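# Sort tested circuit boards into green or red totes

## Task

Testing is over. Remove every circuit board from its tester and drop it in the tote whose color matches that tester's light, green or red. Any board in the wrong-colored tote, or any tote that ends up off its bench, means failure. Each lid is latched by a hook that releases when you press its small black tab down. The testers are loose: each must remain upright on the plate beneath it, turned the same way as at the start. The robot must not fall over or finish tilted.

## Robot and tools

ROBOT. A Rainbow Robotics RB-Y1: a wheeled base with two drive wheels and two rear casters (no sideways motion), a folding torso (squat, shift, pitch, yaw), a head, and two 7-joint arms with parallel grippers. Each wrist has a camera in a housing that sticks out sideways and can collide with things. The base is 0.58 m wide, extends 0.10 m ahead of the wheel axle and 0.57 m behind it, and sweeps a 0.58 m radius when turning in place. Each arm is rated for 3 kg.

FRAMES. All positions are in metres in the base frame: origin on the floor between the drive wheels, x forward, y left, z up. left_hand and right_hand report the point between the finger pads. The fingers point along the hand's -z axis and close along its x axis. Odometry (base_odometry) is the base frame at scene start, counts wheel turns only, and its heading is in rad, positive to the left. Slip and bumps make it unreliable.

TOOL move. One call runs one action. Valid combinations: base and/or joints, with optional min_time_s or contact_limits; or target, with optional min_time_s; or contact_limits alone. An empty call returns the state and all images.
- base: one object {x_m_s, turn_rad_s, for_s}. These are velocities held for for_s seconds, then the base stops. x_m_s is forward speed, 0.005 to 0.4 m/s either sign, or 0. turn_rad_s is positive to the left, 0.02 to 1.509 rad/s either sign, or 0. for_s is 0.1 to 5 s. Acceleration is 0.4 m/s² (turns 0.5 rad/s²), so the robot coasts up to 1 s (turn 3.1 s) afterwards. If |x_m_s| + 0.27·|turn_rad_s| exceeds 0.4, both are scaled down. The base does not stop at furniture.
- joints: one object of absolute joint targets by name, in rad (grippers in m, clear opening 0 to 0.1). Ranges: torso_squat_rad 0 to 1.2; torso_shift_rad -0.3 to 0.6; torso_pitch_rad -0.2 to 1.4 (positive bows forward); torso_yaw_rad -1.5 to 1.5 (positive left; raise both arms out by at least 0.2 rad of roll first). Shoulder pitch ±2.356 (negative swings forward and up); left_shoulder_roll_rad 0 to 3.141, right_shoulder_roll_rad -3.141 to 0 (outward lift); shoulder yaw ±2.094; elbow -2.617 to 0.01 (negative bends); forearm roll ±3.141; wrist pitch -1.57 to 1.919; hand roll ±2.705; head_pan_rad -0.523 to 0.523; head_tilt_rad -0.35 to 1.57 (positive looks down). Combined torso limits: squat+shift <= 1.52; squat-shift+pitch <= 1.57; shift+0.5·pitch-0.4·squat <= 0.7; shift+0.3·pitch-0.5·squat <= 0.39. Violating them leaves the torso "off_target".
- target: an absolute pose for one hand: side ("left" or "right"), x, y, z in metres in the base frame (-3 to 3), and quat_wxyz in the same form the hand lines print. It is solved once into joint angles, so the hand follows an arc that can bow more than 0.1 m on long moves; chain short poses instead. Status: "reached" (within 10 mm and 2 degrees), "short" with the gap, or "refused" with a reason. A refusal cancels the rest of the reply's move, wait and finished_scene calls.
- min_time_s: 0.1 to 8, the shortest duration for arm, head and torso motions.
- contact_limits: per gripper current limit in mA, 200 to 672.5 (default 672.5); it persists and scales grip force.
- cameras: list from head_camera, left_wrist_camera, right_wrist_camera, all. blocking: true waits for rest; false returns in about 0.5 s.
To grip, command an opening at least 0.005 m narrower than the object; "off_target" or "done" is then normal.

OTHER TOOLS. wait(seconds 0 to 10, cameras) lets time pass and returns the state. stop(cameras) brakes all motions. zoom_image(camera, region [x0,y0,x1,y1], at most 504x504 px) enlarges part of that camera's newest image. finished_scene(scene) ends the current scene, given its number; it cannot be undone and the result normally says whether it succeeded.

RESULTS. "move" reads "done" or the worst status. Per-motion words: "done", "moving", "off_target" (resting away from target, maybe still pushing), "stopped", "time_out", "contact_stop" (torso only), "limit_stop_at_<name>" (self-collision guard or built-in limit), "not_followed" (arm-collision check withheld the command), "torque_fault", "limit_stop_at_motor_heat". An unplanned stop blocks the rest of the reply's calls. A contact_stop or time_out stops the whole group (torso, left arm or right arm). lidar_m gives 12 distances in 30-degree sectors counter-clockwise from straight ahead, seen only at 0.23 m height. motor_effort is wheel effort in percent, positive forward; above about 30 at rest suggests pushing. Joint torques, external torques, wrist force and torque are noisy, offset estimates. wheel_motors_off is 1 when wheels have cut out for 2 s after a stall.

AVOID. Arms striking or squeezing each other (a hard press ends the scene; keep about 0.5 rad outward roll when both reach forward). Torque faults (contact torque reaching 63.7 N m on shoulders, 32.7 on elbows, 22.7 on wrist joints) freeze the robot 10 s. Motors at 80 °C freeze an arm for 30 to 60 s; avoid long stretched holds. Heavy loads far forward, or hard stops while driving forward, can tip the robot. The upper body can catch on table edges while the base rolls under. Do not drop boards, knock testers off their plates, rotate them, or push totes off benches. Camera intrinsics and poses are given in the calibration block, with small per-scene errors.

Each tool is called after "Call:" as name(argument=value, ...) on one line, values as JSON.

## Session

Call:
move()

Scene clock: 0.00 s.
Joint torques (N m): no reading
External joint torques (N m): no reading
Motor temperatures (°C): left_arm=[29 32 30 34 39 36 41] | right_arm=[35 33 28 33 45 37 36]
Wrist force (N): no reading
Wrist torque (N m): no reading
Wrist force, peak (N): no reading
base_odometry: x=+0.000 y=+0.000 heading=+0.000
lidar_m: 2.52 2.77 1.96 1.99 2.31 2.11 2.09 2.32 2.40 2.35 2.77 2.54
base_status: not commanded
joint_positions: torso_squat_rad=+0.350 torso_shift_rad=+0.000 torso_pitch_rad=+0.000 torso_yaw_rad=+0.000 left_shoulder_pitch_rad=+0.027 left_shoulder_roll_rad=+0.018 left_shoulder_yaw_rad=-0.025 left_elbow_rad=-0.232 left_forearm_roll_rad=+0.014 left_wrist_pitch_rad=+0.031 left_hand_roll_rad=-0.041 left_gripper_m=+0.100 right_shoulder_pitch_rad=+0.035 right_shoulder_roll_rad=-0.046 right_shoulder_yaw_rad=+0.024 right_elbow_rad=-0.288 right_forearm_roll_rad=+0.041 right_wrist_pitch_rad=+0.022 right_hand_roll_rad=+0.009 right_gripper_m=+0.099 head_pan_rad=+0.000 head_tilt_rad=+0.400
joint_status: not commanded
wheel_motors_off: 0
motor_effort: left_wheel=-1 right_wheel=+3
chest: x=-0.2280 y=-0.0007 z=+1.2475 quat_wxyz=(+1.000, +0.000, +0.000, +0.000) (m; base frame)
left_hand: x=-0.1412 y=+0.2314 z=+0.5672 quat_wxyz=(+0.996, +0.009, -0.088, -0.022) (m; base frame)
right_hand: x=-0.1186 y=-0.2534 z=+0.5712 quat_wxyz=(+0.992, -0.025, -0.115, +0.034) (m; base frame)
pictures: head_camera, left_wrist_camera, right_wrist_camera

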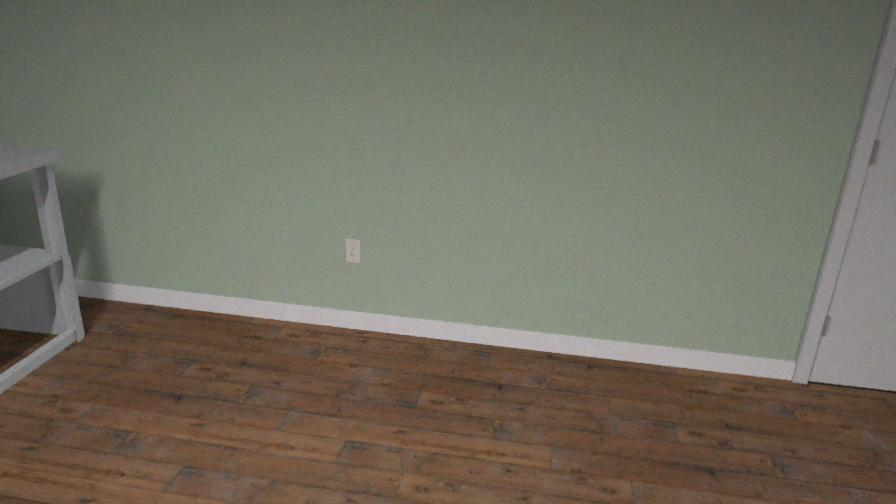

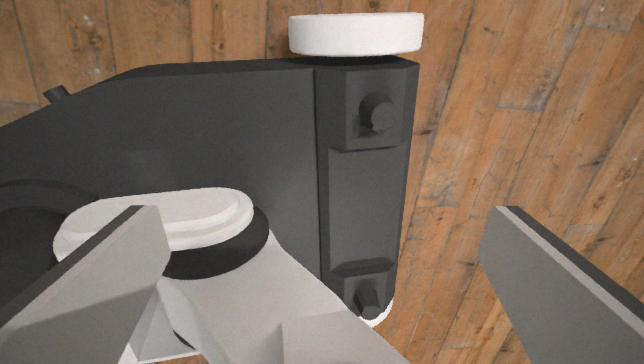

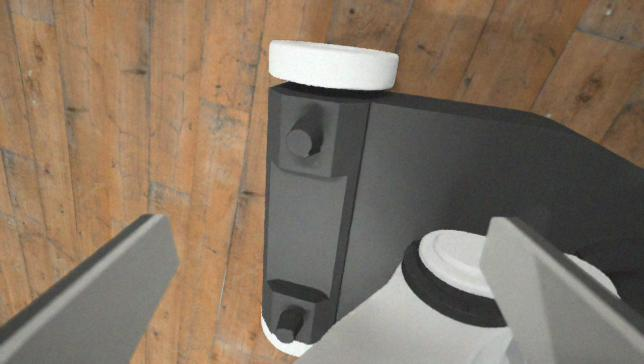

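Look left.

Call:
move(base={"turn_rad_s":0.6,"for_s":2.0}, cameras=["head_camera"])

Call:
move(base={"turn_rad_s":0.6,"for_s":2.0}, cameras=["head_camera"])

Call:
move(base={"turn_rad_s":0.6,"for_s":2.0}, cameras=["head_camera"])

Call:
move(base={"turn_rad_s":0.6,"for_s":2.0}, cameras=["head_camera"])

Scene clock: 11.03 s.
Joint torques (N m): left_arm=[-2.02 0.51 -0.09 -0.79 0.22 -0.42 0.08] | right_arm=[-2.19 -0.89 -0.77 -1.17 -0.17 -0.64 0.01]
External joint torques (N m): left_arm=[-0.08 -0.1 -0.15 0.2 0.22 0.03 0.09] | right_arm=[0.11 0.91 -0.59 0.29 -0.23 -0.11 0]
Wrist force (N): left_arm=[-2.9 -0.5 -9.7] | right_arm=[0.8 11.0 -12.4]
Wrist torque (N m): left_arm=[0.02 -0.46 -0.19] | right_arm=[-0.07 0.76 0.49]
Wrist force, peak (N): left_arm=[-2.9 -0.3 -9.9] | right_arm=[0.4 11.4 -12.9]
move: done
base_odometry: x=+0.000 y=+0.000 heading=+1.200
lidar_m: 1.96 2.31 2.36 2.09 2.09 2.48 2.35 2.38 2.80 2.53 2.53 2.89
base_status: done (sent for 2 of 2 s)
joint_positions: torso_squat_rad=+0.350 torso_shift_rad=+0.000 torso_pitch_rad=+0.000 torso_yaw_rad=+0.000 left_shoulder_pitch_rad=+0.027 left_shoulder_roll_rad=+0.018 left_shoulder_yaw_rad=-0.025 left_elbow_rad=-0.232 left_forearm_roll_rad=+0.014 left_wrist_pitch_rad=+0.031 left_hand_roll_rad=-0.041 left_gripper_m=+0.100 right_shoulder_pitch_rad=+0.035 right_shoulder_roll_rad=-0.046 right_shoulder_yaw_rad=+0.024 right_elbow_rad=-0.288 right_forearm_roll_rad=+0.041 right_wrist_pitch_rad=+0.022 right_hand_roll_rad=+0.009 right_gripper_m=+0.099 head_pan_rad=+0.000 head_tilt_rad=+0.400
joint_status: not commanded
wheel_motors_off: 0
motor_effort: left_wheel=+0(20) right_wheel=+3(26)
chest: x=-0.2280 y=-0.0008 z=+1.2475 quat_wxyz=(+1.000, +0.000, +0.000, +0.000) (m; base frame)
left_hand: x=-0.1412 y=+0.2314 z=+0.5672 quat_wxyz=(+0.996, +0.009, -0.088, -0.022) (m; base frame)
right_hand: x=-0.1186 y=-0.2534 z=+0.5712 quat_wxyz=(+0.992, -0.025, -0.115, +0.034) (m; base frame)
pictures: head_camera

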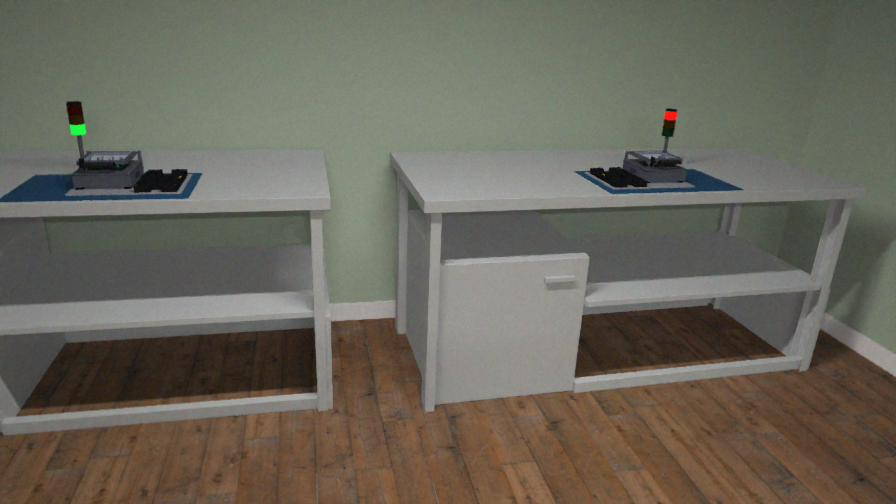

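Scene clock: 14.57 s.
Joint torques (N m): left_arm=[-1.96 0.61 -0.07 -0.88 0.17 -0.38 0.09] | right_arm=[-2.34 -0.87 -0.61 -1.16 -0.18 -0.56 0.03]
External joint torques (N m): left_arm=[-0.03 0 -0.13 0.1 0.16 0.07 0.1] | right_arm=[-0.04 0.93 -0.43 0.3 -0.24 -0.03 0.01]
Wrist force (N): left_arm=[-2.8 -0.3 -9.6] | right_arm=[0.8 10.9 -12.7]
Wrist torque (N m): left_arm=[0.00 -0.46 -0.21] | right_arm=[-0.07 0.74 0.52]
Wrist force, peak (N): left_arm=[-3.0 -0.6 -9.9] | right_arm=[0.7 11.3 -12.9]
move: done
base_odometry: x=+0.000 y=+0.000 heading=+2.399
lidar_m: 2.21 2.08 2.13 2.77 2.32 2.76 2.71 2.55 2.60 2.09 1.96 2.31
base_status: done (sent for 2 of 2 s)
joint_positions: torso_squat_rad=+0.350 torso_shift_rad=+0.000 torso_pitch_rad=+0.000 torso_yaw_rad=+0.000 left_shoulder_pitch_rad=+0.027 left_shoulder_roll_rad=+0.018 left_shoulder_yaw_rad=-0.025 left_elbow_rad=-0.232 left_forearm_roll_rad=+0.014 left_wrist_pitch_rad=+0.031 left_hand_roll_rad=-0.041 left_gripper_m=+0.100 right_shoulder_pitch_rad=+0.035 right_shoulder_roll_rad=-0.046 right_shoulder_yaw_rad=+0.024 right_elbow_rad=-0.288 right_forearm_roll_rad=+0.041 right_wrist_pitch_rad=+0.022 right_hand_roll_rad=+0.009 right_gripper_m=+0.099 head_pan_rad=+0.000 head_tilt_rad=+0.400
joint_status: not commanded
wheel_motors_off: 0
motor_effort: left_wheel=+1(14) right_wheel=+4(23)
chest: x=-0.2280 y=-0.0008 z=+1.2475 quat_wxyz=(+1.000, +0.000, +0.000, +0.000) (m; base frame)
left_hand: x=-0.1412 y=+0.2314 z=+0.5672 quat_wxyz=(+0.996, +0.009, -0.088, -0.022) (m; base frame)
right_hand: x=-0.1186 y=-0.2534 z=+0.5712 quat_wxyz=(+0.992, -0.025, -0.115, +0.034) (m; base frame)
pictures: head_camera

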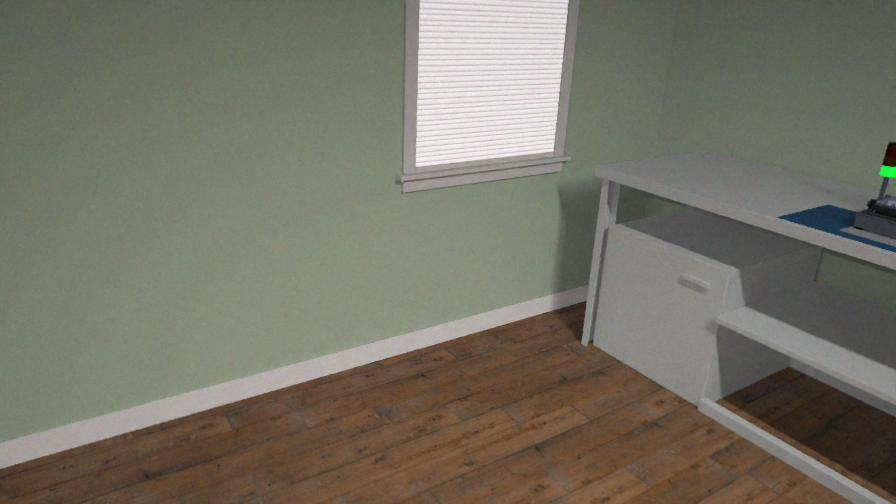

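Scene clock: 18.10 s.
Joint torques (N m): left_arm=[-2.01 0.65 0.15 -0.82 0.18 -0.49 0.06] | right_arm=[-2.42 -0.83 -0.41 -1.13 -0.09 -0.59 0.08]
External joint torques (N m): left_arm=[-0.08 0.04 0.1 0.16 0.18 -0.03 0.06] | right_arm=[-0.12 0.98 -0.23 0.33 -0.15 -0.07 0.07]
Wrist force (N): left_arm=[-2.8 -0.5 -9.6] | right_arm=[0.5 11.1 -12.3]
Wrist torque (N m): left_arm=[0.03 -0.46 -0.21] | right_arm=[-0.07 0.72 0.50]
Wrist force, peak (N): left_arm=[-2.9 -0.5 -9.9] | right_arm=[0.9 11.3 -12.8]
move: done
base_odometry: x=+0.000 y=+0.000 heading=-2.684
lidar_m: 2.22 2.40 2.32 2.77 2.57 2.52 2.67 1.99 2.01 2.34 2.13 2.08
base_status: done (sent for 2 of 2 s)
joint_positions: torso_squat_rad=+0.350 torso_shift_rad=+0.000 torso_pitch_rad=+0.000 torso_yaw_rad=+0.000 left_shoulder_pitch_rad=+0.027 left_shoulder_roll_rad=+0.018 left_shoulder_yaw_rad=-0.025 left_elbow_rad=-0.232 left_forearm_roll_rad=+0.014 left_wrist_pitch_rad=+0.031 left_hand_roll_rad=-0.041 left_gripper_m=+0.100 right_shoulder_pitch_rad=+0.035 right_shoulder_roll_rad=-0.046 right_shoulder_yaw_rad=+0.024 right_elbow_rad=-0.288 right_forearm_roll_rad=+0.041 right_wrist_pitch_rad=+0.022 right_hand_roll_rad=+0.009 right_gripper_m=+0.099 head_pan_rad=+0.000 head_tilt_rad=+0.400
joint_status: not commanded
wheel_motors_off: 0
motor_effort: left_wheel=+1(14) right_wheel=+4(23)
chest: x=-0.2280 y=-0.0008 z=+1.2475 quat_wxyz=(+1.000, +0.000, +0.000, +0.000) (m; base frame)
left_hand: x=-0.1412 y=+0.2314 z=+0.5672 quat_wxyz=(+0.996, +0.009, -0.088, -0.022) (m; base frame)
right_hand: x=-0.1186 y=-0.2534 z=+0.5712 quat_wxyz=(+0.992, -0.025, -0.115, +0.034) (m; base frame)
pictures: head_camera

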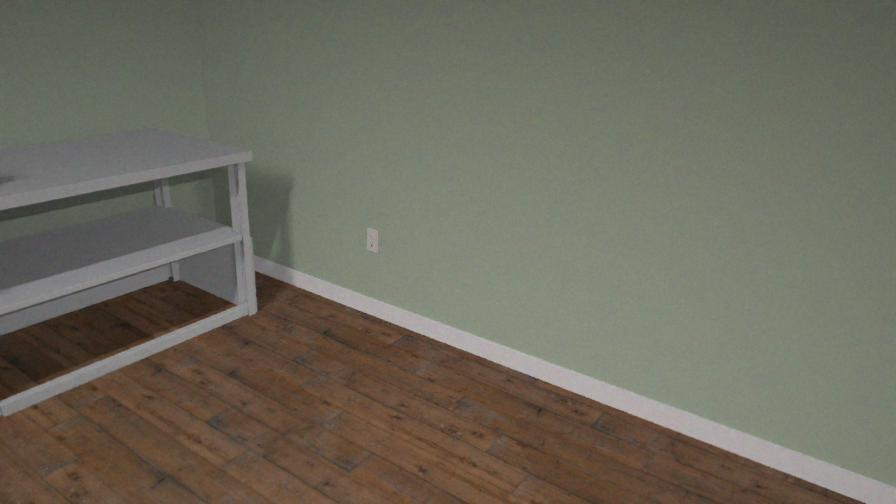

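Scene clock: 21.63 s.
Joint torques (N m): left_arm=[-1.92 0.66 0.21 -0.89 0.26 -0.43 0.07] | right_arm=[-2.21 -1.01 -0.25 -1.1 -0.21 -0.54 0.06]
External joint torques (N m): left_arm=[0.01 0.05 0.15 0.09 0.25 0.02 0.08] | right_arm=[0.09 0.8 -0.08 0.36 -0.27 -0.02 0.04]
Wrist force (N): left_arm=[-2.6 -0.4 -9.6] | right_arm=[0.6 11.3 -12.8]
Wrist torque (N m): left_arm=[-0.01 -0.44 -0.21] | right_arm=[-0.10 0.73 0.50]
Wrist force, peak (N): left_arm=[-2.9 -0.4 -9.9] | right_arm=[0.7 11.2 -13.0]
move: done
base_odometry: x=+0.000 y=+0.000 heading=-1.484
lidar_m: 2.32 2.76 2.52 2.52 2.86 1.95 1.99 2.34 2.12 2.12 2.36 2.36
base_status: done (sent for 2 of 2 s)
joint_positions: torso_squat_rad=+0.350 torso_shift_rad=+0.000 torso_pitch_rad=+0.000 torso_yaw_rad=+0.000 left_shoulder_pitch_rad=+0.027 left_shoulder_roll_rad=+0.018 left_shoulder_yaw_rad=-0.025 left_elbow_rad=-0.232 left_forearm_roll_rad=+0.014 left_wrist_pitch_rad=+0.031 left_hand_roll_rad=-0.041 left_gripper_m=+0.100 right_shoulder_pitch_rad=+0.035 right_shoulder_roll_rad=-0.046 right_shoulder_yaw_rad=+0.024 right_elbow_rad=-0.288 right_forearm_roll_rad=+0.041 right_wrist_pitch_rad=+0.022 right_hand_roll_rad=+0.009 right_gripper_m=+0.099 head_pan_rad=+0.000 head_tilt_rad=+0.400
joint_status: not commanded
wheel_motors_off: 0
motor_effort: left_wheel=+0(15) right_wheel=+4(24)
chest: x=-0.2280 y=-0.0008 z=+1.2475 quat_wxyz=(+1.000, +0.000, +0.000, +0.000) (m; base frame)
left_hand: x=-0.1412 y=+0.2314 z=+0.5672 quat_wxyz=(+0.996, +0.009, -0.088, -0.022) (m; base frame)
right_hand: x=-0.1186 y=-0.2534 z=+0.5712 quat_wxyz=(+0.992, -0.025, -0.115, +0.034) (m; base frame)
pictures: head_camera

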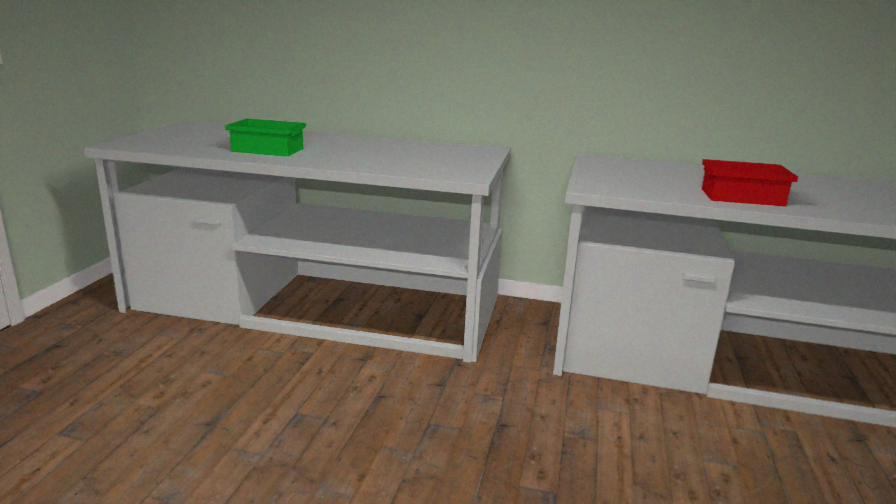

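Call:
move(base={"turn_rad_s":0.8,"for_s":2.75})

Call:
move(base={"x_m_s":0.35,"for_s":4.5})

Call:
move(base={"turn_rad_s":0.4,"for_s":1.65}, joints={"head_tilt_rad":0.65}, cameras=["head_camera"])

Call:
zoom_image(camera="head_camera", region=[300, 50, 700, 350])

Scene clock: 51.77 s.
Joint torques (N m): left_arm=[-1.95 0.48 -0.13 -0.77 0.22 -0.44 0.04] | right_arm=[-2.43 -1.07 -0.22 -1.14 -0.1 -0.64 -0.03]
External joint torques (N m): left_arm=[-0.01 -0.13 -0.18 0.21 0.21 0.01 0.05] | right_arm=[-0.13 0.73 -0.04 0.32 -0.16 -0.12 -0.04]
Wrist force (N): left_arm=[-2.7 -0.2 -9.6] | right_arm=[0.7 11.0 -12.5]
Wrist torque (N m): left_arm=[0.00 -0.45 -0.21] | right_arm=[-0.06 0.74 0.50]
Wrist force, peak (N): left_arm=[-2.8 -0.1 -10.0] | right_arm=[0.9 11.5 -12.9]
move: done
base_odometry: x=+0.000 y=+0.000 heading=+0.729
lidar_m: 2.19 1.96 2.31 2.32 2.08 2.09 2.54 2.35 2.37 2.77 2.52 2.53
base_status: done (sent for 2.77 of 2.77 s)
joint_positions: torso_squat_rad=+0.350 torso_shift_rad=+0.000 torso_pitch_rad=+0.000 torso_yaw_rad=+0.000 left_shoulder_pitch_rad=+0.027 left_shoulder_roll_rad=+0.018 left_shoulder_yaw_rad=-0.025 left_elbow_rad=-0.232 left_forearm_roll_rad=+0.014 left_wrist_pitch_rad=+0.031 left_hand_roll_rad=-0.041 left_gripper_m=+0.100 right_shoulder_pitch_rad=+0.035 right_shoulder_roll_rad=-0.046 right_shoulder_yaw_rad=+0.024 right_elbow_rad=-0.288 right_forearm_roll_rad=+0.041 right_wrist_pitch_rad=+0.022 right_hand_roll_rad=+0.009 right_gripper_m=+0.099 head_pan_rad=+0.000 head_tilt_rad=+0.400
joint_status: not commanded
wheel_motors_off: 0
motor_effort: left_wheel=+0(16) right_wheel=+5(26)
chest: x=-0.2280 y=-0.0008 z=+1.2475 quat_wxyz=(+1.000, +0.000, +0.000, +0.000) (m; base frame)
left_hand: x=-0.1412 y=+0.2314 z=+0.5672 quat_wxyz=(+0.996, +0.009, -0.088, -0.022) (m; base frame)
right_hand: x=-0.1186 y=-0.2534 z=+0.5712 quat_wxyz=(+0.992, -0.025, -0.115, +0.034) (m; base frame)
pictures: none

Scene clock: 57.67 s.
Joint torques (N m): left_arm=[-1.35 0.56 -0.1 -0.75 0.18 -0.4 0.1] | right_arm=[-2.24 -0.9 -0.63 -1.21 -0.17 -0.51 -0.09]
External joint torques (N m): left_arm=[0.58 -0.05 -0.16 0.23 0.18 0.05 0.1] | right_arm=[0.06 0.9 -0.45 0.25 -0.23 0.02 -0.1]
Wrist force (N): left_arm=[-2.9 -0.4 -9.7] | right_arm=[0.8 11.0 -12.8]
Wrist torque (N m): left_arm=[-0.01 -0.47 -0.20] | right_arm=[-0.08 0.77 0.51]
Wrist force, peak (N): left_arm=[-2.6 -0.4 -10.1] | right_arm=[0.9 11.2 -13.0]
move: done
base_odometry: x=+1.175 y=+1.049 heading=+0.729
lidar_m: 1.33 0.77 0.78 0.93 2.30 3.13 3.78 3.59 2.70 1.66 1.49 1.50
base_status: done (sent for 4.5 of 4.5 s)
joint_positions: torso_squat_rad=+0.350 torso_shift_rad=+0.000 torso_pitch_rad=+0.000 torso_yaw_rad=+0.000 left_shoulder_pitch_rad=+0.026 left_shoulder_roll_rad=+0.018 left_shoulder_yaw_rad=-0.025 left_elbow_rad=-0.232 left_forearm_roll_rad=+0.014 left_wrist_pitch_rad=+0.031 left_hand_roll_rad=-0.041 left_gripper_m=+0.100 right_shoulder_pitch_rad=+0.035 right_shoulder_roll_rad=-0.046 right_shoulder_yaw_rad=+0.024 right_elbow_rad=-0.288 right_forearm_roll_rad=+0.041 right_wrist_pitch_rad=+0.022 right_hand_roll_rad=+0.009 right_gripper_m=+0.099 head_pan_rad=+0.000 head_tilt_rad=+0.400
joint_status: not commanded
wheel_motors_off: 0
motor_effort: left_wheel=+1(30) right_wheel=-5(29)
chest: x=-0.2280 y=-0.0008 z=+1.2475 quat_wxyz=(+1.000, +0.000, +0.000, +0.000) (m; base frame)
left_hand: x=-0.1412 y=+0.2314 z=+0.5672 quat_wxyz=(+0.996, +0.009, -0.088, -0.022) (m; base frame)
right_hand: x=-0.1186 y=-0.2534 z=+0.5712 quat_wxyz=(+0.992, -0.025, -0.115, +0.034) (m; base frame)
pictures: none

Scene clock: 60.43 s.
Joint torques (N m): left_arm=[-1.57 0.55 0.23 -0.96 0.24 -0.41 0.07] | right_arm=[-2.14 -1.06 -0.26 -1.03 -0.12 -0.53 0.05]
External joint torques (N m): left_arm=[0.36 -0.06 0.18 0.03 0.23 0.04 0.08] | right_arm=[0.16 0.74 -0.08 0.43 -0.19 0 0.04]
Wrist force (N): left_arm=[-2.8 -0.3 -9.5] | right_arm=[0.5 11.5 -12.5]
Wrist torque (N m): left_arm=[0.00 -0.48 -0.20] | right_arm=[-0.12 0.73 0.52]
Wrist force, peak (N): left_arm=[-2.8 -0.4 -9.9] | right_arm=[0.9 11.4 -13.0]
move: done
base_odometry: x=+1.175 y=+1.049 heading=+1.396
lidar_m: 0.77 0.79 1.28 2.73 3.19 3.75 3.56 2.27 1.61 1.52 1.32 1.48
base_status: done (sent for 1.67 of 1.67 s)
joint_positions: torso_squat_rad=+0.350 torso_shift_rad=+0.000 torso_pitch_rad=+0.000 torso_yaw_rad=+0.000 left_shoulder_pitch_rad=+0.026 left_shoulder_roll_rad=+0.018 left_shoulder_yaw_rad=-0.025 left_elbow_rad=-0.232 left_forearm_roll_rad=+0.014 left_wrist_pitch_rad=+0.031 left_hand_roll_rad=-0.041 left_gripper_m=+0.100 right_shoulder_pitch_rad=+0.035 right_shoulder_roll_rad=-0.046 right_shoulder_yaw_rad=+0.024 right_elbow_rad=-0.288 right_forearm_roll_rad=+0.041 right_wrist_pitch_rad=+0.022 right_hand_roll_rad=+0.009 right_gripper_m=+0.099 head_pan_rad=+0.000 head_tilt_rad=+0.650
joint_status: all done
wheel_motors_off: 0
motor_effort: left_wheel=+2(29) right_wheel=+3(27)
chest: x=-0.2280 y=-0.0008 z=+1.2475 quat_wxyz=(+1.000, +0.000, +0.000, +0.000) (m; base frame)
left_hand: x=-0.1412 y=+0.2314 z=+0.5672 quat_wxyz=(+0.996, +0.009, -0.088, -0.022) (m; base frame)
right_hand: x=-0.1186 y=-0.2534 z=+0.5712 quat_wxyz=(+0.992, -0.025, -0.115, +0.034) (m; base frame)
pictures: head_camera
camera_calibration:
head_camera: T_world_to_cam=[[0.0178238, -0.998761, 0.0464539, -0.0661595], [-0.573021, -0.0482779, -0.818117, 1.12511], [0.819347, -0.0120371, -0.573172, 0.937394], [0, 0, 0, 1]] pos_world=[-0.122158, -0.000475983, 1.46083]

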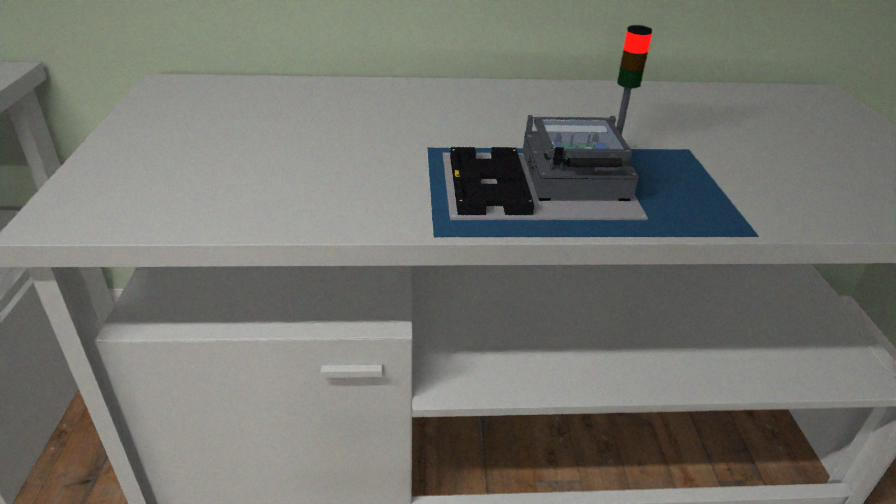

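Scaled by 1.260 from the camera's 896x504 image, which has a finer 1280x720 frame.

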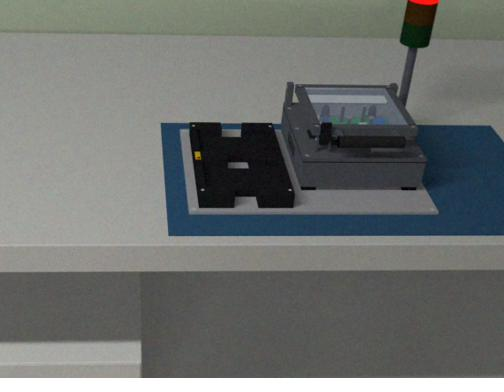

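Call:
move(target={"side":"right","x":0.2,"y":-0.3,"z":1.12,"quat_wxyz":[0.924,0,-0.383,0]})

Call:
move(target={"side":"left","x":0.2,"y":0.3,"z":1.12,"quat_wxyz":[0.924,0,-0.383,0]})

Call:
move(base={"x_m_s":0.2,"for_s":2.2}, joints={"head_tilt_rad":0.75}, cameras=["all"])

Call:
zoom_image(camera="head_camera", region=[450, 80, 850, 380])

Scene clock: 76.93 s.
Joint torques (N m): left_arm=[-1.55 0.61 -0.11 -0.95 0.21 -0.42 0.11] | right_arm=[-11.72 -10.2 -7.26 -4.76 0.64 -1.52 0.14]
External joint torques (N m): left_arm=[0.38 -0.01 -0.16 0.03 0.21 0.04 0.12] | right_arm=[0.85 0.26 -0.39 1.09 -0.18 -0.18 0.1]
Wrist force (N): left_arm=[-2.8 -0.4 -9.7] | right_arm=[-2.3 10.4 -11.0]
Wrist torque (N m): left_arm=[0.02 -0.46 -0.20] | right_arm=[0.00 0.59 0.49]
Wrist force, peak (N): left_arm=[-2.8 -0.3 -10.0] | right_arm=[0.0 13.0 -12.6]
move: done
base_odometry: x=+1.175 y=+1.049 heading=+1.396
lidar_m: 0.78 0.79 1.27 2.73 3.20 3.73 3.55 2.26 1.60 1.52 1.32 1.48
base_status: not commanded
joint_positions: torso_squat_rad=+0.350 torso_shift_rad=+0.000 torso_pitch_rad=+0.000 torso_yaw_rad=+0.000 left_shoulder_pitch_rad=+0.026 left_shoulder_roll_rad=+0.018 left_shoulder_yaw_rad=-0.025 left_elbow_rad=-0.232 left_forearm_roll_rad=+0.014 left_wrist_pitch_rad=+0.031 left_hand_roll_rad=-0.041 left_gripper_m=+0.100 right_shoulder_pitch_rad=-0.201 right_shoulder_roll_rad=-0.710 right_shoulder_yaw_rad=-0.053 right_elbow_rad=-2.278 right_forearm_roll_rad=-0.563 right_wrist_pitch_rad=+1.591 right_hand_roll_rad=-0.455 right_gripper_m=+0.099 head_pan_rad=+0.000 head_tilt_rad=+0.650
joint_status: all done
wheel_motors_off: 0
motor_effort: left_wheel=+1(3) right_wheel=+6(8)
chest: x=-0.2280 y=-0.0007 z=+1.2475 quat_wxyz=(+1.000, +0.000, +0.000, +0.000) (m; base frame)
left_hand: x=-0.1412 y=+0.2314 z=+0.5672 quat_wxyz=(+0.996, +0.009, -0.088, -0.022) (m; base frame)
right_hand: x=+0.1998 y=-0.2999 z=+1.1202 quat_wxyz=(+0.924, +0.000, -0.383, +0.000) (m; base frame)
right_hand_status: reached (checked arc, planned for 2.3 s): 0 mm and 0.1 deg off.
pictures: none

Scene clock: 79.70 s.
Joint torques (N m): left_arm=[-11.1 9 6.55 -4.81 -0.43 -1.39 0.09] | right_arm=[-11.9 -10.16 -7.3 -4.93 0.64 -1.53 0.08]
External joint torques (N m): left_arm=[0.78 0.16 0.43 0.97 0.1 -0.05 0.13] | right_arm=[0.67 0.3 -0.44 0.92 -0.18 -0.2 0.04]
Wrist force (N): left_arm=[-6.0 -0.4 -8.0] | right_arm=[-2.4 10.7 -11.3]
Wrist torque (N m): left_arm=[0.01 -0.68 -0.24] | right_arm=[-0.06 0.61 0.48]
Wrist force, peak (N): left_arm=[-6.9 -0.5 -8.3] | right_arm=[-2.1 10.6 -11.4]
move: done
base_odometry: x=+1.175 y=+1.049 heading=+1.396
lidar_m: 0.77 0.79 1.27 2.72 3.19 3.73 3.57 2.27 1.60 1.51 1.33 1.48
base_status: not commanded
joint_positions: torso_squat_rad=+0.350 torso_shift_rad=+0.000 torso_pitch_rad=+0.000 torso_yaw_rad=+0.000 left_shoulder_pitch_rad=-0.202 left_shoulder_roll_rad=+0.654 left_shoulder_yaw_rad=+0.086 left_elbow_rad=-2.274 left_forearm_roll_rad=+0.543 left_wrist_pitch_rad=+1.618 left_hand_roll_rad=+0.401 left_gripper_m=+0.100 right_shoulder_pitch_rad=-0.201 right_shoulder_roll_rad=-0.710 right_shoulder_yaw_rad=-0.053 right_elbow_rad=-2.278 right_forearm_roll_rad=-0.563 right_wrist_pitch_rad=+1.591 right_hand_roll_rad=-0.455 right_gripper_m=+0.099 head_pan_rad=+0.000 head_tilt_rad=+0.650
joint_status: all done
wheel_motors_off: 0
motor_effort: left_wheel=+2(4) right_wheel=+6(8)
chest: x=-0.2280 y=-0.0007 z=+1.2475 quat_wxyz=(+1.000, +0.000, +0.000, +0.000) (m; base frame)
left_hand: x=+0.2000 y=+0.2999 z=+1.1200 quat_wxyz=(+0.924, +0.000, -0.383, +0.000) (m; base frame)
left_hand_status: reached (checked arc, planned for 2.4 s): 0 mm and 0.0 deg off.
right_hand: x=+0.1998 y=-0.2999 z=+1.1202 quat_wxyz=(+0.924, +0.000, -0.383, +0.000) (m; base frame)
pictures: none

Scene clock: 82.87 s.
Joint torques (N m): left_arm=[-11.14 8.95 6.5 -4.86 -0.35 -1.42 0.14] | right_arm=[-11.98 -10.11 -7.27 -4.93 0.65 -1.54 -0.07]
External joint torques (N m): left_arm=[0.75 0.12 0.38 0.92 0.19 -0.08 0.18] | right_arm=[0.59 0.35 -0.4 0.92 -0.18 -0.21 -0.11]
Wrist force (N): left_arm=[-5.8 0.0 -8.3] | right_arm=[-2.4 10.5 -11.1]
Wrist torque (N m): left_arm=[-0.03 -0.65 -0.23] | right_arm=[-0.02 0.60 0.47]
Wrist force, peak (N): left_arm=[-6.1 -0.1 -8.4] | right_arm=[-2.4 10.7 -11.4]
move: done
base_odometry: x=+1.251 y=+1.482 heading=+1.396
lidar_m: 0.34 0.34 0.44 2.18 3.21 4.20 4.00 2.23 1.57 1.49 1.10 1.05
base_status: done (sent for 2.2 of 2.2 s)
joint_positions: torso_squat_rad=+0.350 torso_shift_rad=+0.000 torso_pitch_rad=+0.000 torso_yaw_rad=+0.000 left_shoulder_pitch_rad=-0.202 left_shoulder_roll_rad=+0.654 left_shoulder_yaw_rad=+0.086 left_elbow_rad=-2.274 left_forearm_roll_rad=+0.543 left_wrist_pitch_rad=+1.618 left_hand_roll_rad=+0.401 left_gripper_m=+0.100 right_shoulder_pitch_rad=-0.201 right_shoulder_roll_rad=-0.710 right_shoulder_yaw_rad=-0.053 right_elbow_rad=-2.278 right_forearm_roll_rad=-0.563 right_wrist_pitch_rad=+1.591 right_hand_roll_rad=-0.455 right_gripper_m=+0.099 head_pan_rad=+0.000 head_tilt_rad=+0.750
joint_status: all done
wheel_motors_off: 0
motor_effort: left_wheel=+1(27) right_wheel=-2(30)
chest: x=-0.2280 y=-0.0007 z=+1.2475 quat_wxyz=(+1.000, +0.000, +0.000, +0.000) (m; base frame)
left_hand: x=+0.2000 y=+0.2999 z=+1.1200 quat_wxyz=(+0.924, +0.000, -0.383, +0.000) (m; base frame)
right_hand: x=+0.1998 y=-0.2999 z=+1.1202 quat_wxyz=(+0.924, +0.000, -0.383, +0.000) (m; base frame)
pictures: head_camera, left_wrist_camera, right_wrist_camera
camera_calibration:
head_camera: T_world_to_cam=[[0.0225106, -0.998758, 0.044454, -0.0622091], [-0.651776, -0.0483777, -0.756867, 1.0202], [0.758078, -0.0119364, -0.652055, 1.03896], [0, 0, 0, 1]] pos_world=[-0.121273, -0.000375453, 1.45238]
left_wrist_camera: T_world_to_cam=[[0.715349, 0.0153441, 0.698599, -0.931405], [-0.331992, -0.872251, 0.35911, -0.0399405], [0.614864, -0.488818, -0.618869, 0.785773], [0, 0, 0, 1]] pos_world=[0.169875, 0.363553, 1.15131]
right_wrist_camera: T_world_to_cam=[[-0.69383, 0.0200239, -0.71986, 0.953455], [-0.307053, 0.895968, 0.320872, 0.00387147], [0.651397, 0.443666, -0.615501, 0.764128], [0, 0, 0, 1]] pos_world=[0.164973, -0.361578, 1.15543]

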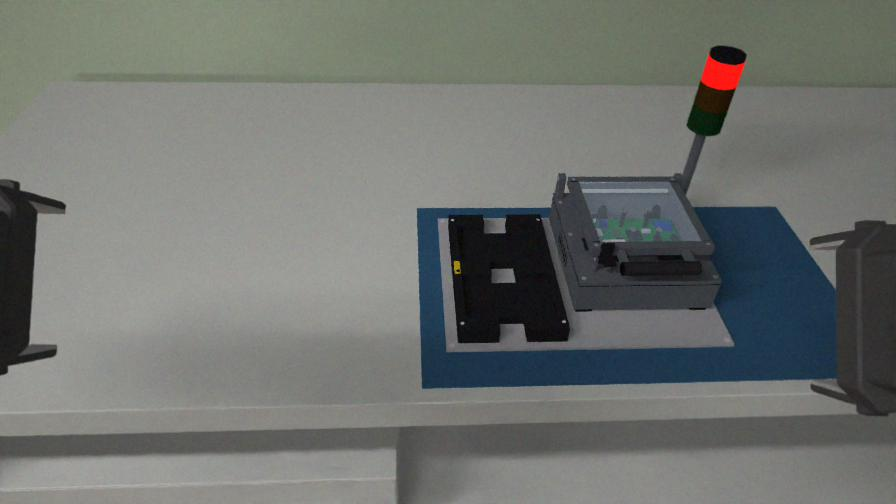

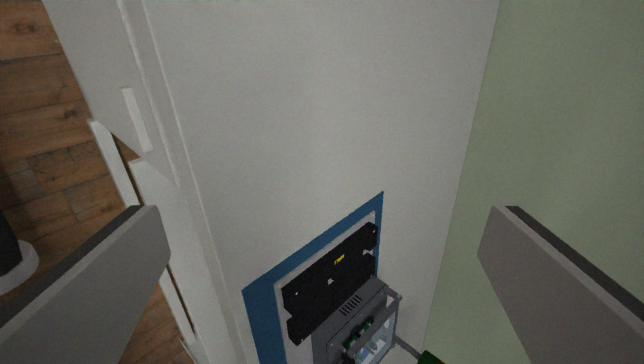

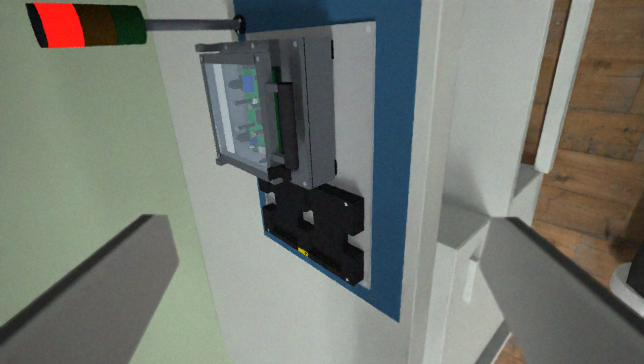

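Scaled by 1.260 from the camera's 896x504 image, which has a finer 1280x720 frame.

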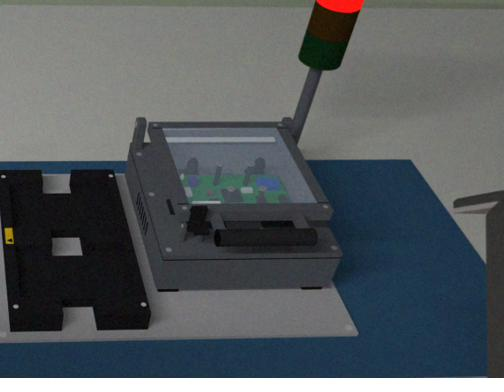

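Call:
move(target={"side":"right","x":0.38,"y":-0.28,"z":1.12,"quat_wxyz":[0.924,0,-0.383,0]}, cameras=["right_wrist_camera"])

Call:
move(joints={"left_gripper_m":0.0})

Call:
move(target={"side":"left","x":0.40,"y":-0.1,"z":1.12,"quat_wxyz":[0.924,0,-0.383,0]}, cameras=["left_wrist_camera","head_camera","right_wrist_camera"])

Call:
zoom_image(camera="left_wrist_camera", region=[200, 50, 600, 350])

Call:
zoom_image(camera="head_camera", region=[540, 160, 740, 320])

Scene clock: 116.30 s.
Joint torques (N m): left_arm=[-11.24 8.96 6.62 -4.95 -0.39 -1.42 0.13] | right_arm=[-20.17 -9.34 -5.29 -6.52 0.58 -1.42 0.21]
External joint torques (N m): left_arm=[0.64 0.12 0.5 0.84 0.14 -0.07 0.17] | right_arm=[2.81 1.31 0.6 1.62 -0.01 0.02 0.17]
Wrist force (N): left_arm=[-6.1 -0.3 -8.1] | right_arm=[-2.1 10.6 -10.8]
Wrist torque (N m): left_arm=[0.01 -0.69 -0.23] | right_arm=[-0.06 0.63 0.46]
Wrist force, peak (N): left_arm=[-6.3 0.1 -8.4] | right_arm=[-1.9 12.2 -11.3]
move: done
base_odometry: x=+1.251 y=+1.482 heading=+1.396
lidar_m: 0.34 0.34 0.45 2.19 3.21 4.20 4.00 2.24 1.58 1.50 1.10 1.05
base_status: not commanded
joint_positions: torso_squat_rad=+0.350 torso_shift_rad=+0.000 torso_pitch_rad=+0.000 torso_yaw_rad=+0.000 left_shoulder_pitch_rad=-0.202 left_shoulder_roll_rad=+0.654 left_shoulder_yaw_rad=+0.086 left_elbow_rad=-2.274 left_forearm_roll_rad=+0.543 left_wrist_pitch_rad=+1.618 left_hand_roll_rad=+0.401 left_gripper_m=+0.100 right_shoulder_pitch_rad=-0.777 right_shoulder_roll_rad=-0.551 right_shoulder_yaw_rad=+0.115 right_elbow_rad=-1.373 right_forearm_roll_rad=-0.454 right_wrist_pitch_rad=+1.303 right_hand_roll_rad=-0.259 right_gripper_m=+0.099 head_pan_rad=+0.000 head_tilt_rad=+0.750
joint_status: all done
wheel_motors_off: 0
motor_effort: left_wheel=+3(5) right_wheel=-3(4)
chest: x=-0.2280 y=-0.0007 z=+1.2475 quat_wxyz=(+1.000, +0.000, +0.000, +0.000) (m; base frame)
left_hand: x=+0.2000 y=+0.2999 z=+1.1200 quat_wxyz=(+0.924, +0.000, -0.383, +0.000) (m; base frame)
right_hand: x=+0.3801 y=-0.2800 z=+1.1205 quat_wxyz=(+0.924, +0.000, -0.383, +0.000) (m; base frame)
right_hand_status: reached (checked arc, planned for 1.2 s): 1 mm and 0.1 deg off.
pictures: right_wrist_camera
camera_calibration:
right_wrist_camera: T_world_to_cam=[[-0.693851, 0.0202471, -0.719834, 1.07842], [-0.306983, 0.89591, 0.321101, 0.0409082], [0.651408, 0.443773, -0.615413, 0.637923], [0, 0, 0, 1]] pos_world=[0.345273, -0.341578, 1.15573]

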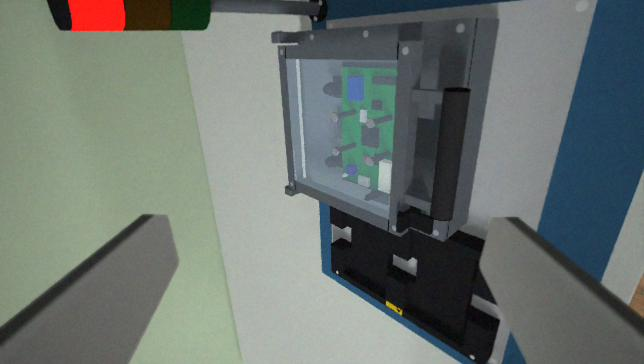

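Scene clock: 118.00 s.
Joint torques (N m): left_arm=[-11.23 9.36 6.46 -4.97 -0.32 -1.41 0.12] | right_arm=[-20.52 -9.41 -5.45 -6.47 0.55 -1.34 0.11]
External joint torques (N m): left_arm=[0.65 0.52 0.34 0.82 0.21 -0.07 0.16] | right_arm=[2.46 1.24 0.45 1.68 -0.04 0.1 0.07]
Wrist force (N): left_arm=[-5.8 0.0 -8.0] | right_arm=[-1.9 10.9 -10.8]
Wrist torque (N m): left_arm=[-0.02 -0.65 -0.20] | right_arm=[-0.08 0.63 0.49]
Wrist force, peak (N): left_arm=[-6.1 -0.1 -8.4] | right_arm=[-2.2 11.2 -11.1]
move: done
base_odometry: x=+1.251 y=+1.482 heading=+1.396
lidar_m: 0.33 0.34 0.44 2.18 3.21 4.19 4.00 2.22 1.57 1.50 1.10 1.05
base_status: not commanded
joint_positions: torso_squat_rad=+0.350 torso_shift_rad=+0.000 torso_pitch_rad=+0.000 torso_yaw_rad=+0.000 left_shoulder_pitch_rad=-0.202 left_shoulder_roll_rad=+0.654 left_shoulder_yaw_rad=+0.086 left_elbow_rad=-2.274 left_forearm_roll_rad=+0.543 left_wrist_pitch_rad=+1.618 left_hand_roll_rad=+0.401 left_gripper_m=+0.000 right_shoulder_pitch_rad=-0.777 right_shoulder_roll_rad=-0.551 right_shoulder_yaw_rad=+0.115 right_elbow_rad=-1.373 right_forearm_roll_rad=-0.454 right_wrist_pitch_rad=+1.303 right_hand_roll_rad=-0.259 right_gripper_m=+0.099 head_pan_rad=+0.000 head_tilt_rad=+0.750
joint_status: all done
wheel_motors_off: 0
motor_effort: left_wheel=+3(5) right_wheel=-3(5)
chest: x=-0.2280 y=-0.0007 z=+1.2475 quat_wxyz=(+1.000, +0.000, +0.000, +0.000) (m; base frame)
left_hand: x=+0.2000 y=+0.2999 z=+1.1200 quat_wxyz=(+0.924, +0.000, -0.383, +0.000) (m; base frame)
right_hand: x=+0.3801 y=-0.2800 z=+1.1205 quat_wxyz=(+0.924, +0.000, -0.383, +0.000) (m; base frame)
pictures: none

Scene clock: 120.80 s.
Joint torques (N m): left_arm=[-20.6 8.69 3.13 3.81 -0.66 -0.56 -0.2] | right_arm=[-20.29 -9.74 -5.54 -6.98 0.41 -1.31 0.14]
External joint torques (N m): left_arm=[2.63 -0.72 -0.74 0.53 0.11 0.32 -0.16] | right_arm=[2.7 0.91 0.35 1.17 -0.18 0.14 0.1]
Wrist force (N): left_arm=[-6.5 0.5 -7.2] | right_arm=[-2.1 10.8 -10.8]
Wrist torque (N m): left_arm=[-0.03 -0.67 -0.18] | right_arm=[-0.07 0.62 0.48]
Wrist force, peak (N): left_arm=[-6.5 0.3 -8.6] | right_arm=[-2.5 11.0 -11.2]
move: short
base_odometry: x=+1.251 y=+1.482 heading=+1.396
lidar_m: 0.34 0.34 0.45 2.19 3.22 4.19 4.00 2.23 1.58 1.49 1.10 1.05
base_status: not commanded
joint_positions: torso_squat_rad=+0.350 torso_shift_rad=+0.000 torso_pitch_rad=+0.000 torso_yaw_rad=+0.000 left_shoulder_pitch_rad=-1.643 left_shoulder_roll_rad=+0.000 left_shoulder_yaw_rad=-1.570 left_elbow_rad=-0.452 left_forearm_roll_rad=+1.119 left_wrist_pitch_rad=+0.681 left_hand_roll_rad=+1.137 left_gripper_m=+0.000 right_shoulder_pitch_rad=-0.777 right_shoulder_roll_rad=-0.551 right_shoulder_yaw_rad=+0.115 right_elbow_rad=-1.373 right_forearm_roll_rad=-0.454 right_wrist_pitch_rad=+1.303 right_hand_roll_rad=-0.259 right_gripper_m=+0.099 head_pan_rad=+0.000 head_tilt_rad=+0.750
joint_status: all done
wheel_motors_off: 0
motor_effort: left_wheel=+6(7) right_wheel=-4(5)
chest: x=-0.2281 y=-0.0007 z=+1.2475 quat_wxyz=(+1.000, +0.000, +0.000, +0.000) (m; base frame)
left_hand: x=+0.3991 y=-0.0994 z=+1.1205 quat_wxyz=(+0.896, -0.079, -0.437, -0.033) (m; base frame)
left_hand_status: short (checked arc, as near as the solve gets, planned for 2.2 s): 1 mm and 12.0 deg off. The place is met; only the turn is off.
right_hand: x=+0.3801 y=-0.2800 z=+1.1205 quat_wxyz=(+0.924, +0.000, -0.383, +0.000) (m; base frame)
pictures: head_camera, left_wrist_camera, right_wrist_camera
camera_calibration:
head_camera: T_world_to_cam=[[0.0225041, -0.998758, 0.0444568, -0.0622163], [-0.651669, -0.0483773, -0.756959, 1.02036], [0.75817, -0.0119364, -0.651948, 1.03896], [0, 0, 0, 1]] pos_world=[-0.121373, -0.000375454, 1.45248]
left_wrist_camera: T_world_to_cam=[[0.628195, 0.0234454, 0.777703, -1.1211], [-0.478212, -0.776828, 0.409698, -0.311096], [0.613746, -0.629277, -0.476787, 0.295732], [0, 0, 0, 1]] pos_world=[0.373994, -0.0292865, 1.14034]
right_wrist_camera: T_world_to_cam=[[-0.69387, 0.0203091, -0.719813, 1.07843], [-0.306877, 0.895949, 0.321095, 0.0409819], [0.651437, 0.443693, -0.61544, 0.637962], [0, 0, 0, 1]] pos_world=[0.345273, -0.341678, 1.15573]

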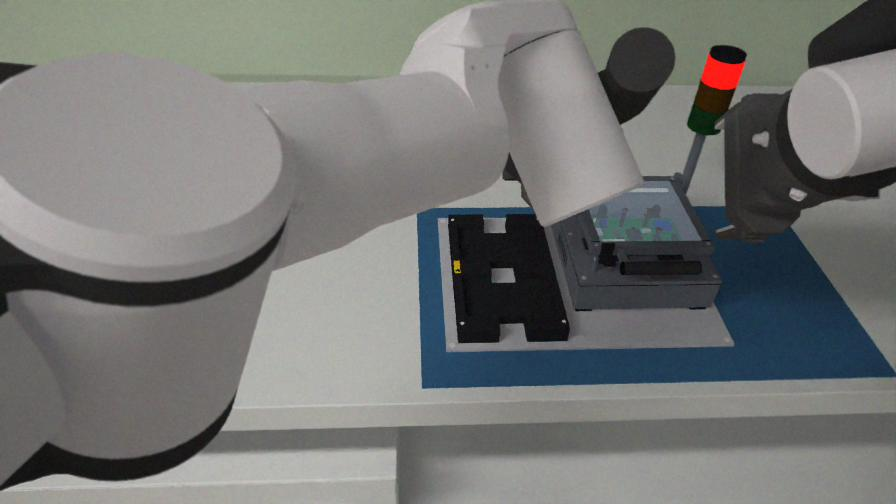

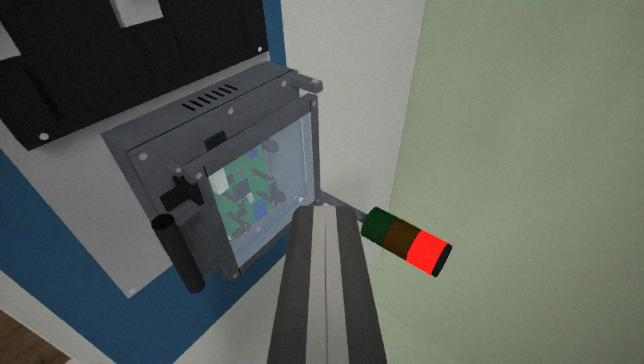

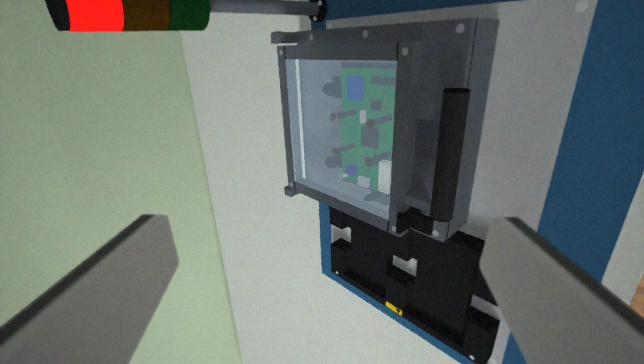

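Scaled by 1.260 from the camera's 644x364 image, which has a finer 920x520 frame.

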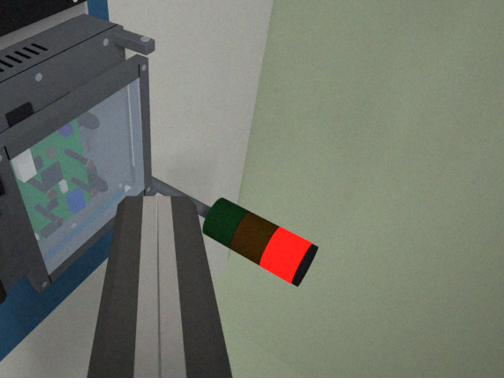

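Scaled by 2.520 from the camera's 896x504 image, which has a finer 1280x720 frame.

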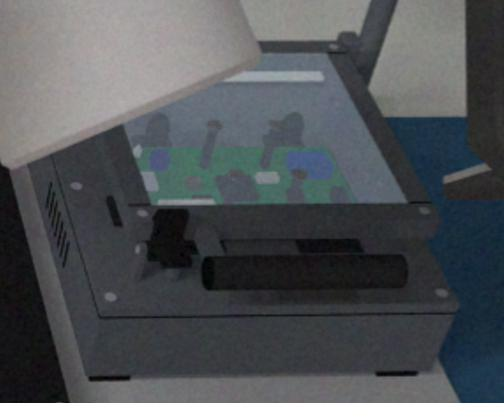

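Call:
zoom_image(camera="left_wrist_camera", region=[100, 90, 300, 300])

Call:
zoom_image(camera="right_wrist_camera", region=[260, 40, 500, 260])

Scaled by 2.400 from the camera's 644x364 image, which has a finer 920x520 frame.

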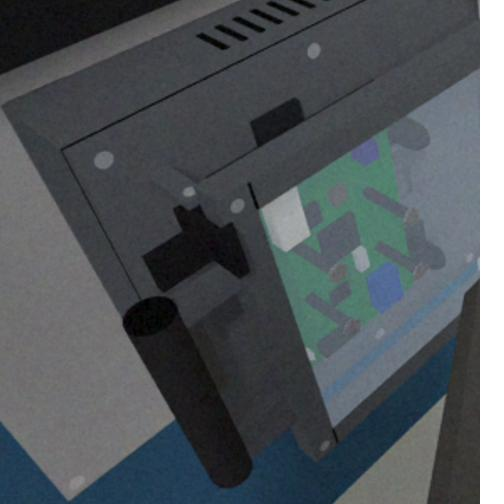

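Scaled by 2.100 from the camera's 644x364 image, which has a finer 1265x715 frame.

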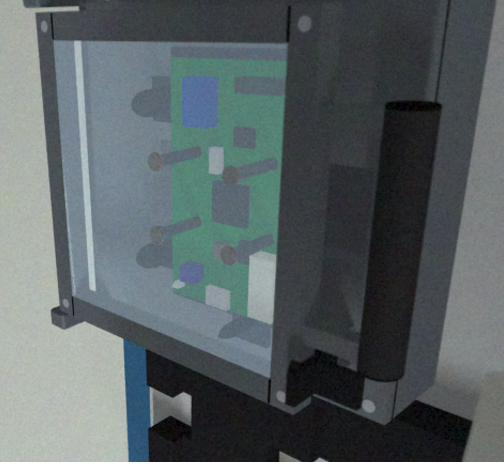

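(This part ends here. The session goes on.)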